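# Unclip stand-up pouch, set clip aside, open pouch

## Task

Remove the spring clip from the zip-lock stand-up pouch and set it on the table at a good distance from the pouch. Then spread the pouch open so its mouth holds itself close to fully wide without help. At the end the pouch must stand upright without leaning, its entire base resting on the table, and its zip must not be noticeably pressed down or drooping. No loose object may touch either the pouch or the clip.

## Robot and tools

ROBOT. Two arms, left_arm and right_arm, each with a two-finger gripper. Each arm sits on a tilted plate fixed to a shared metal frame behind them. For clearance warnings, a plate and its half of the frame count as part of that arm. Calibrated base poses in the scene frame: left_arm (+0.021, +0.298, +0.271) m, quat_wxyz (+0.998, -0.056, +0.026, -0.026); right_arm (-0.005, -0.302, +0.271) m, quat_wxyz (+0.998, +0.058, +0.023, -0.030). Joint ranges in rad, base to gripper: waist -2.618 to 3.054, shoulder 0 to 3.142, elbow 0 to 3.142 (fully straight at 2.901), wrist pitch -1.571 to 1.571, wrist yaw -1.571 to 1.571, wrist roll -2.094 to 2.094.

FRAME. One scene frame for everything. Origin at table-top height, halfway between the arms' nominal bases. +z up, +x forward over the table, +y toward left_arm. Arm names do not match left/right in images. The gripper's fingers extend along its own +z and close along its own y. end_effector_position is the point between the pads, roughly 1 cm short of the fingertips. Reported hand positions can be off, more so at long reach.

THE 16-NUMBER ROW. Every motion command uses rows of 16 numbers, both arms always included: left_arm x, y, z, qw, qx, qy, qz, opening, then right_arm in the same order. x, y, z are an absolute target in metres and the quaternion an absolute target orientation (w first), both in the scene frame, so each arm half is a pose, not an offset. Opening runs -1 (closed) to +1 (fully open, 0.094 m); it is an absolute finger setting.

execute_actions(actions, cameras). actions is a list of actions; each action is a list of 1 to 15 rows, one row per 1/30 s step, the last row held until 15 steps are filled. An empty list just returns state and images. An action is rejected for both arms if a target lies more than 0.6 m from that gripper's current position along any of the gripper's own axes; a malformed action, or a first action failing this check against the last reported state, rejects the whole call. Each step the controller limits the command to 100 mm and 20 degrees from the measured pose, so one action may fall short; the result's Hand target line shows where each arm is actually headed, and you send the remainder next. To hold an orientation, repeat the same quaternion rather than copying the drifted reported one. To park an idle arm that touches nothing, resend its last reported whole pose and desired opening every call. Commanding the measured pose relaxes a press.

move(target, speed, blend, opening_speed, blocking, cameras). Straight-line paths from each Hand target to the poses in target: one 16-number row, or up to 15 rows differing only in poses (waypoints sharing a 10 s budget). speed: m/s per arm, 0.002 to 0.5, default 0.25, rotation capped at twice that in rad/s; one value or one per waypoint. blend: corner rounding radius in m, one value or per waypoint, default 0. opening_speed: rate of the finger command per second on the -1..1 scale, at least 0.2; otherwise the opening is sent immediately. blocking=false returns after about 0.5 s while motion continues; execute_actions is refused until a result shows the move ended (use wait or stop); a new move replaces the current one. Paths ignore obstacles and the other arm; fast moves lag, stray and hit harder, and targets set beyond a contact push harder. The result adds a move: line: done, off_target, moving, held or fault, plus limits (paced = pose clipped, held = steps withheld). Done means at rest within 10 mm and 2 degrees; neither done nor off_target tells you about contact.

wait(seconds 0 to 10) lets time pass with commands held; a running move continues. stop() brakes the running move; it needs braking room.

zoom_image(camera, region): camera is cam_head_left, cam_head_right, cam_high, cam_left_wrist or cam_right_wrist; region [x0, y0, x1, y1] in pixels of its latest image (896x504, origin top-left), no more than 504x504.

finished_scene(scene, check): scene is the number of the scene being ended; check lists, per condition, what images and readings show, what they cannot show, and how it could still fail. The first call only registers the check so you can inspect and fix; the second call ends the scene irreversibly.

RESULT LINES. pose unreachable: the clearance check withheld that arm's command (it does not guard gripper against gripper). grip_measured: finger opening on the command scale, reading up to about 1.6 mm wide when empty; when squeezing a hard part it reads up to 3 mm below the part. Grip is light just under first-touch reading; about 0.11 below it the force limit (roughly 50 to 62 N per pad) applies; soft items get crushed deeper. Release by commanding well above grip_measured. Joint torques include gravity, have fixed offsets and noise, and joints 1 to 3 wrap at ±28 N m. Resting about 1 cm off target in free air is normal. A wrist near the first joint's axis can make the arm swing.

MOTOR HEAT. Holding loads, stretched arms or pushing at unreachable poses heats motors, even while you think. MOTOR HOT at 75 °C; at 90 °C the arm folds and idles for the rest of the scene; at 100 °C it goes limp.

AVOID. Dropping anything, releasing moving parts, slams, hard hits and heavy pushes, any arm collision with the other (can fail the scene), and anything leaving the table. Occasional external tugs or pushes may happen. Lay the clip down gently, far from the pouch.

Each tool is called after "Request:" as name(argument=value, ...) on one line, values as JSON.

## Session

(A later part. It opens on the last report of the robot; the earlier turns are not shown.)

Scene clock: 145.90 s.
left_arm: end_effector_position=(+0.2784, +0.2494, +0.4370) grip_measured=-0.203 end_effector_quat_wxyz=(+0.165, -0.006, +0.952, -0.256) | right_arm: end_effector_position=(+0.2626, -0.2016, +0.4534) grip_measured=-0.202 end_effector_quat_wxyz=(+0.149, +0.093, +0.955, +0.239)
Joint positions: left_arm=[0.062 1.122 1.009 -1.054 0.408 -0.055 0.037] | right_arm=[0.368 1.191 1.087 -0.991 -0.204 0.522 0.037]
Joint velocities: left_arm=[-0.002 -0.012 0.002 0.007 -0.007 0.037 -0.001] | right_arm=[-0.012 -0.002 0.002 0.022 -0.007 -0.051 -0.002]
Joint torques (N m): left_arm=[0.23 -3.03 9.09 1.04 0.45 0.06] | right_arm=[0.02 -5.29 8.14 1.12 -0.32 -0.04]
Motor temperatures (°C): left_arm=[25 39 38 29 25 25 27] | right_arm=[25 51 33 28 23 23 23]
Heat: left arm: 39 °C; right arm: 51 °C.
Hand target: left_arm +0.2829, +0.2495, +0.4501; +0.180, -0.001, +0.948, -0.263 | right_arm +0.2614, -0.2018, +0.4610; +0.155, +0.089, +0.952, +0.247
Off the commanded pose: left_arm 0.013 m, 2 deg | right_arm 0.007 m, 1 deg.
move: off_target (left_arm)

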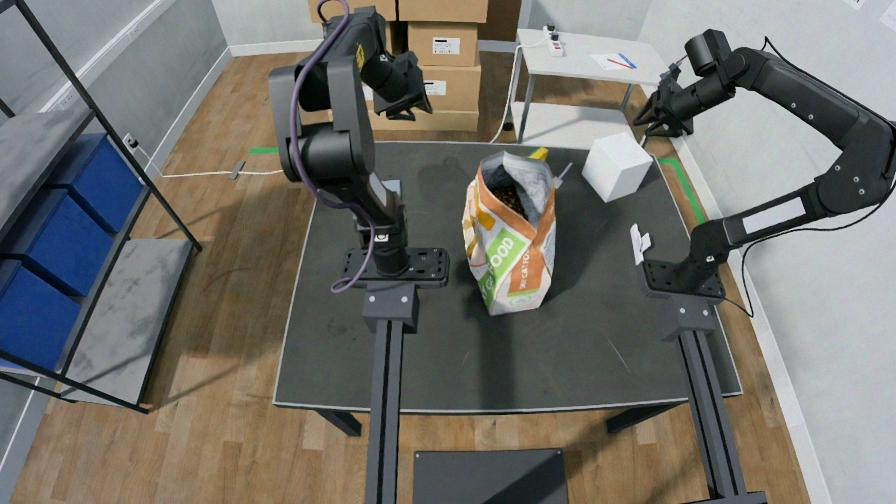

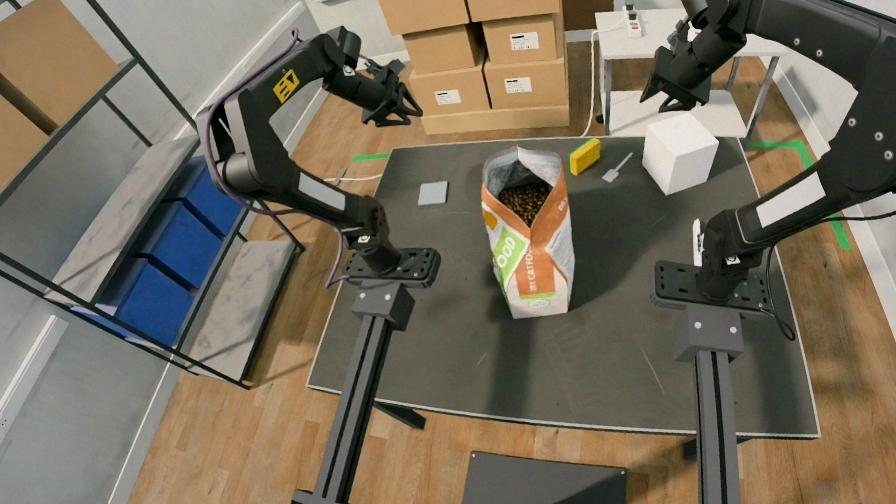

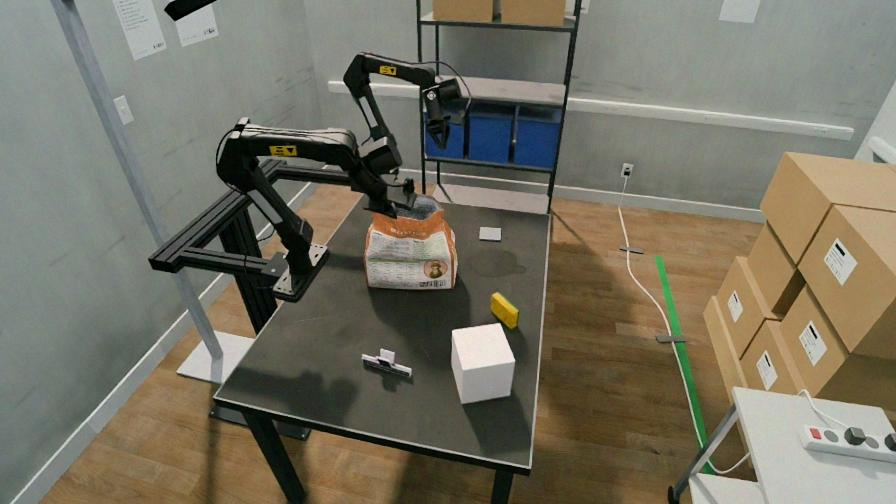

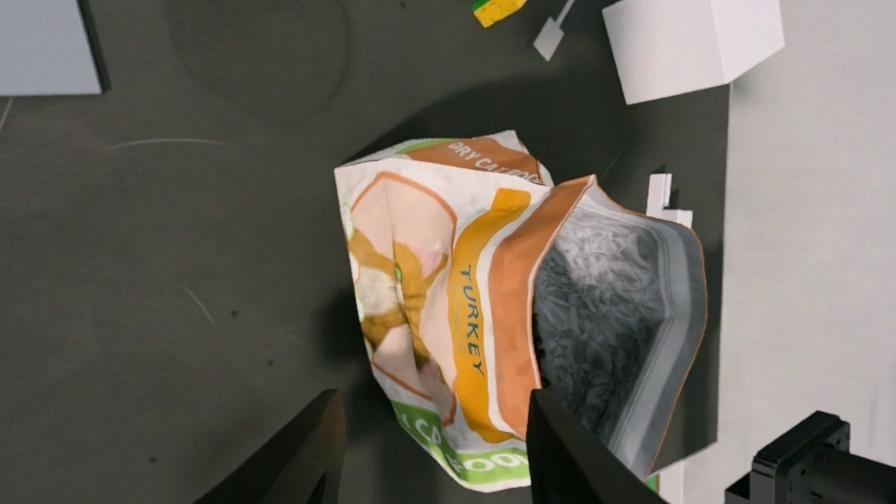

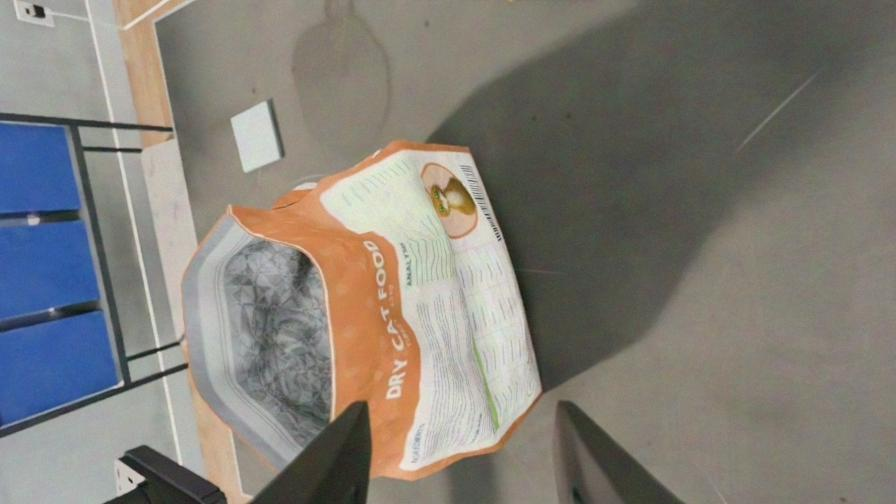

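Request:
move(target=[0.28,0.25,0.45,0.18,-0.001,0.9475,-0.262,-0.2,0.25,0.0,0.5,0.174,0.0454,0.983,-0.008,-0.2], speed=0.2)

Request:
zoom_image(camera="cam_high", region=[320, 160, 500, 310])

Scene clock: 148.53 s.
left_arm: end_effector_position=(+0.2773, +0.2493, +0.4366) grip_measured=-0.203 end_effector_quat_wxyz=(+0.163, -0.005, +0.953, -0.256) | right_arm: end_effector_position=(+0.2424, +0.0013, +0.4963) grip_measured=-0.202 end_effector_quat_wxyz=(+0.173, +0.040, +0.984, +0.009)
Joint positions: left_arm=[0.062 1.122 1.009 -1.059 0.409 -0.052 0.037] | right_arm=[1.172 2.046 2.124 -1.566 0.398 1.155 0.037]
Joint velocities: left_arm=[0.012 0.002 0.002 -0.051 -0.066 0.022 0] | right_arm=[0.007 -0.002 -0.012 -0.051 -0.022 -0.007 0]
Joint torques (N m): left_arm=[0.28 -3.99 8.46 1 0.45 0.06] | right_arm=[0.76 -10.06 8.25 0.42 0.37 0.07]
Motor temperatures (°C): left_arm=[25 39 38 29 25 25 27] | right_arm=[25 50 33 28 23 23 23]
Heat: left arm: 39 °C; right arm: 50 °C.
Hand target: left_arm +0.2800, +0.2499, +0.4498; +0.180, -0.001, +0.948, -0.262 | right_arm +0.2462, -0.0001, +0.4991; +0.182, +0.043, +0.982, +0.004
Off the commanded pose: left_arm 0.014 m, 2 deg | right_arm 0.009 m, 2 deg.
joint sent to its limit (right arm) — joint 4 (wrist pitch), lower limit. The joint targets are off in position, not in orientation.
move: off_target (left_arm)

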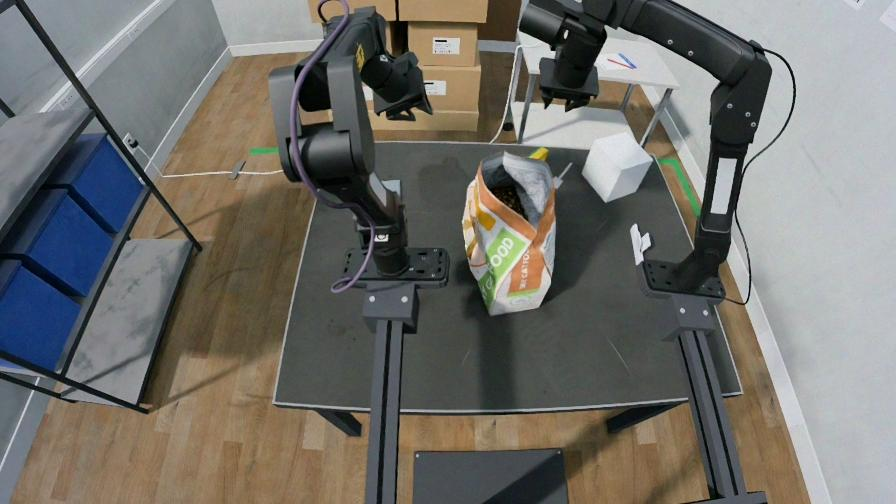

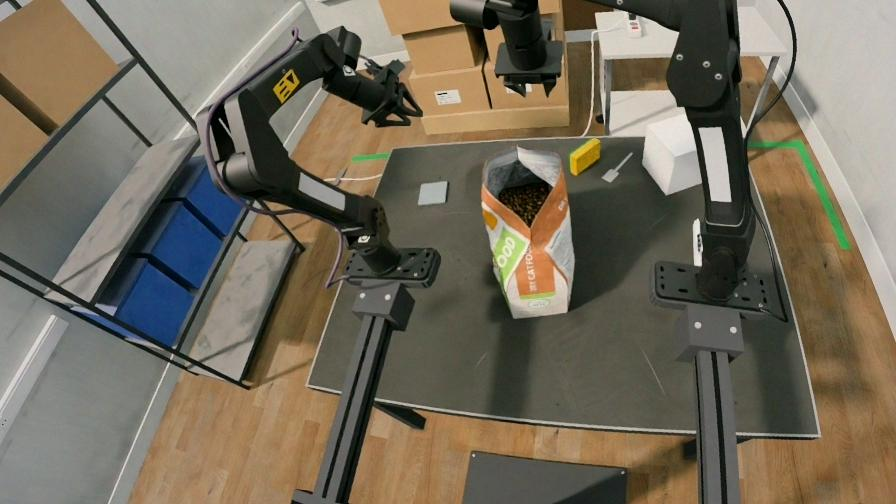

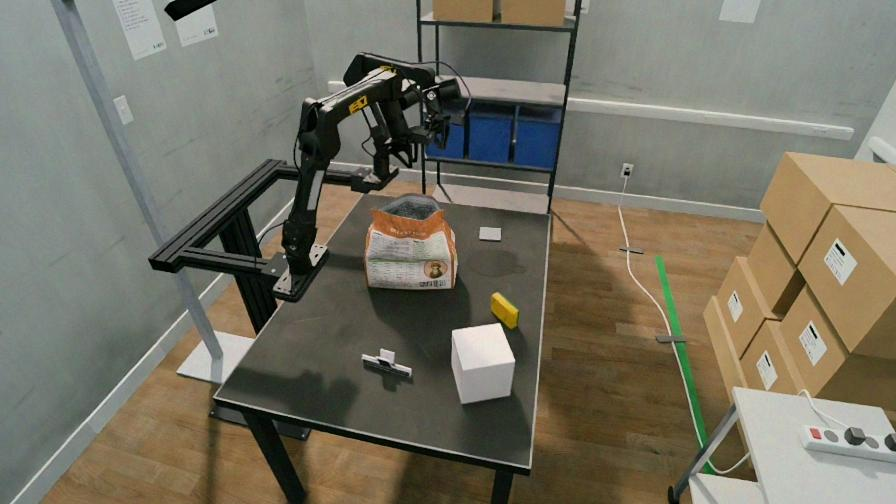

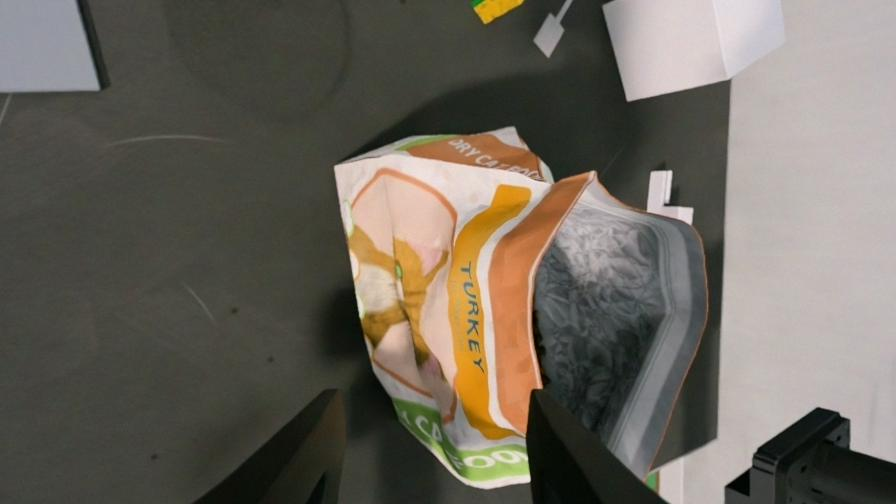

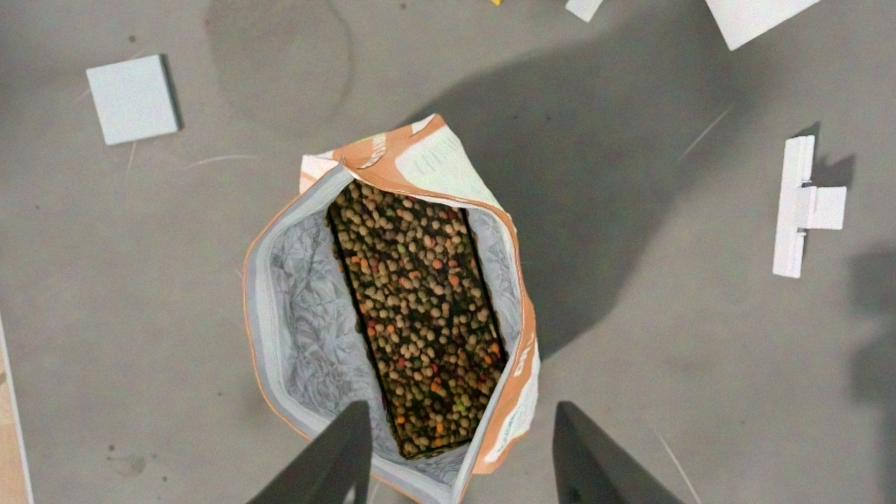

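Scaled by 2.800 from the camera's 896x504 image, which has a finer 1280x720 frame.

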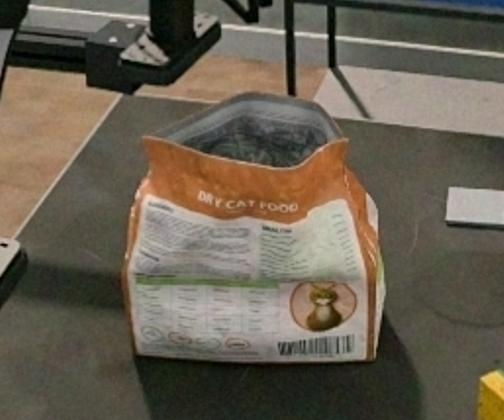

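Request:
finished_scene(scene=2, check="Clip stands on the table ~0.35 m from pouch, nothing touching it. Pouch mouth is a wide hexagon (~16 cm), stable over two views several seconds apart without contact; food visible over whole width. Upright with base flat in cam_high; lips near top height, not markedly sagging (near lip dips slightly between corners). Sponge, spatula, box, tile are clear of pouch and clip in top view. Could be missed if mouth were slowly creeping shut or if slightly narrower than required.")

This call ended nothing. Check each condition that your pictures could not show: look closer or test it, and mend what is not met. Then call finished_scene again.

Request:
wait(seconds=1, cameras=["cam_right_wrist"])

Scene clock: 149.83 s.
left_arm: end_effector_position=(+0.2772, +0.2493, +0.4366) grip_measured=-0.203 end_effector_quat_wxyz=(+0.163, -0.005, +0.953, -0.256) | right_arm: end_effector_position=(+0.2424, +0.0010, +0.4963) grip_measured=-0.202 end_effector_quat_wxyz=(+0.173, +0.040, +0.984, +0.009)
Joint positions: left_arm=[0.062 1.122 1.009 -1.059 0.409 -0.052 0.037] | right_arm=[1.172 2.046 2.124 -1.567 0.399 1.156 0.037]
Joint velocities: left_arm=[-0.017 -0.002 0.012 0.007 0.007 0.037 0] | right_arm=[-0.002 -0.002 0.007 0.007 -0.022 -0.007 -0.001]
Joint torques (N m): left_arm=[0.29 -4.04 8.46 1.01 0.45 0.08] | right_arm=[0.76 -10 8.27 0.42 0.38 0.07]
Motor temperatures (°C): left_arm=[25 39 38 29 25 25 27] | right_arm=[25 50 33 28 23 23 23]
Heat: left arm: 39 °C; right arm: 50 °C.
Hand target: left_arm +0.2800, +0.2499, +0.4498; +0.180, -0.001, +0.948, -0.262 | right_arm +0.2462, +0.0000, +0.4992; +0.182, +0.043, +0.982, +0.004
Tool commands: left_gripper/opening=-0.2 right_gripper/opening=-0.2
Off the commanded pose: left_arm 0.014 m, 2 deg | right_arm 0.008 m, 2 deg.
wait: 1.00 s; at rest from the start
Images, in order (width x height): cam_right_wrist 896x504.

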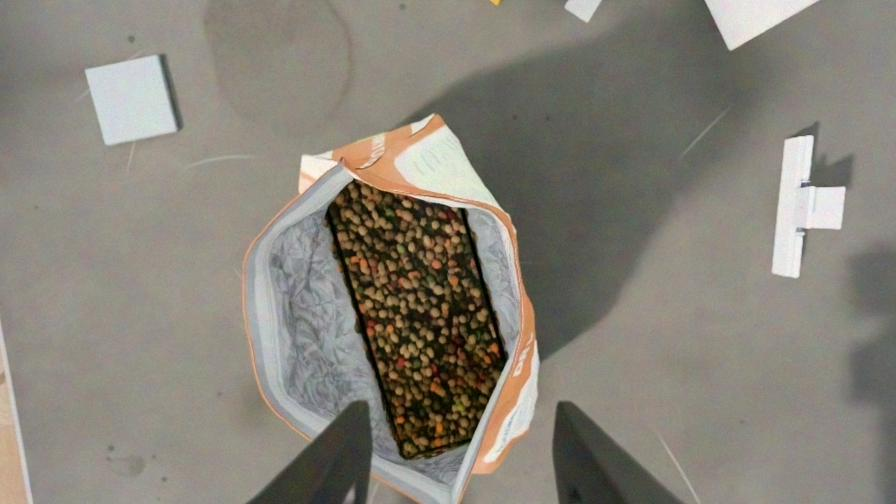

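Request:
finished_scene(scene=2, check="Rechecked: mouth identical after another second, wide hexagon, no contact with robot; pouch upright, base flat; clip at ~0.35 m, untouched; loose objects apart. Slight dip of near lip is only remaining uncertainty.")

The scene is finished: the task was done.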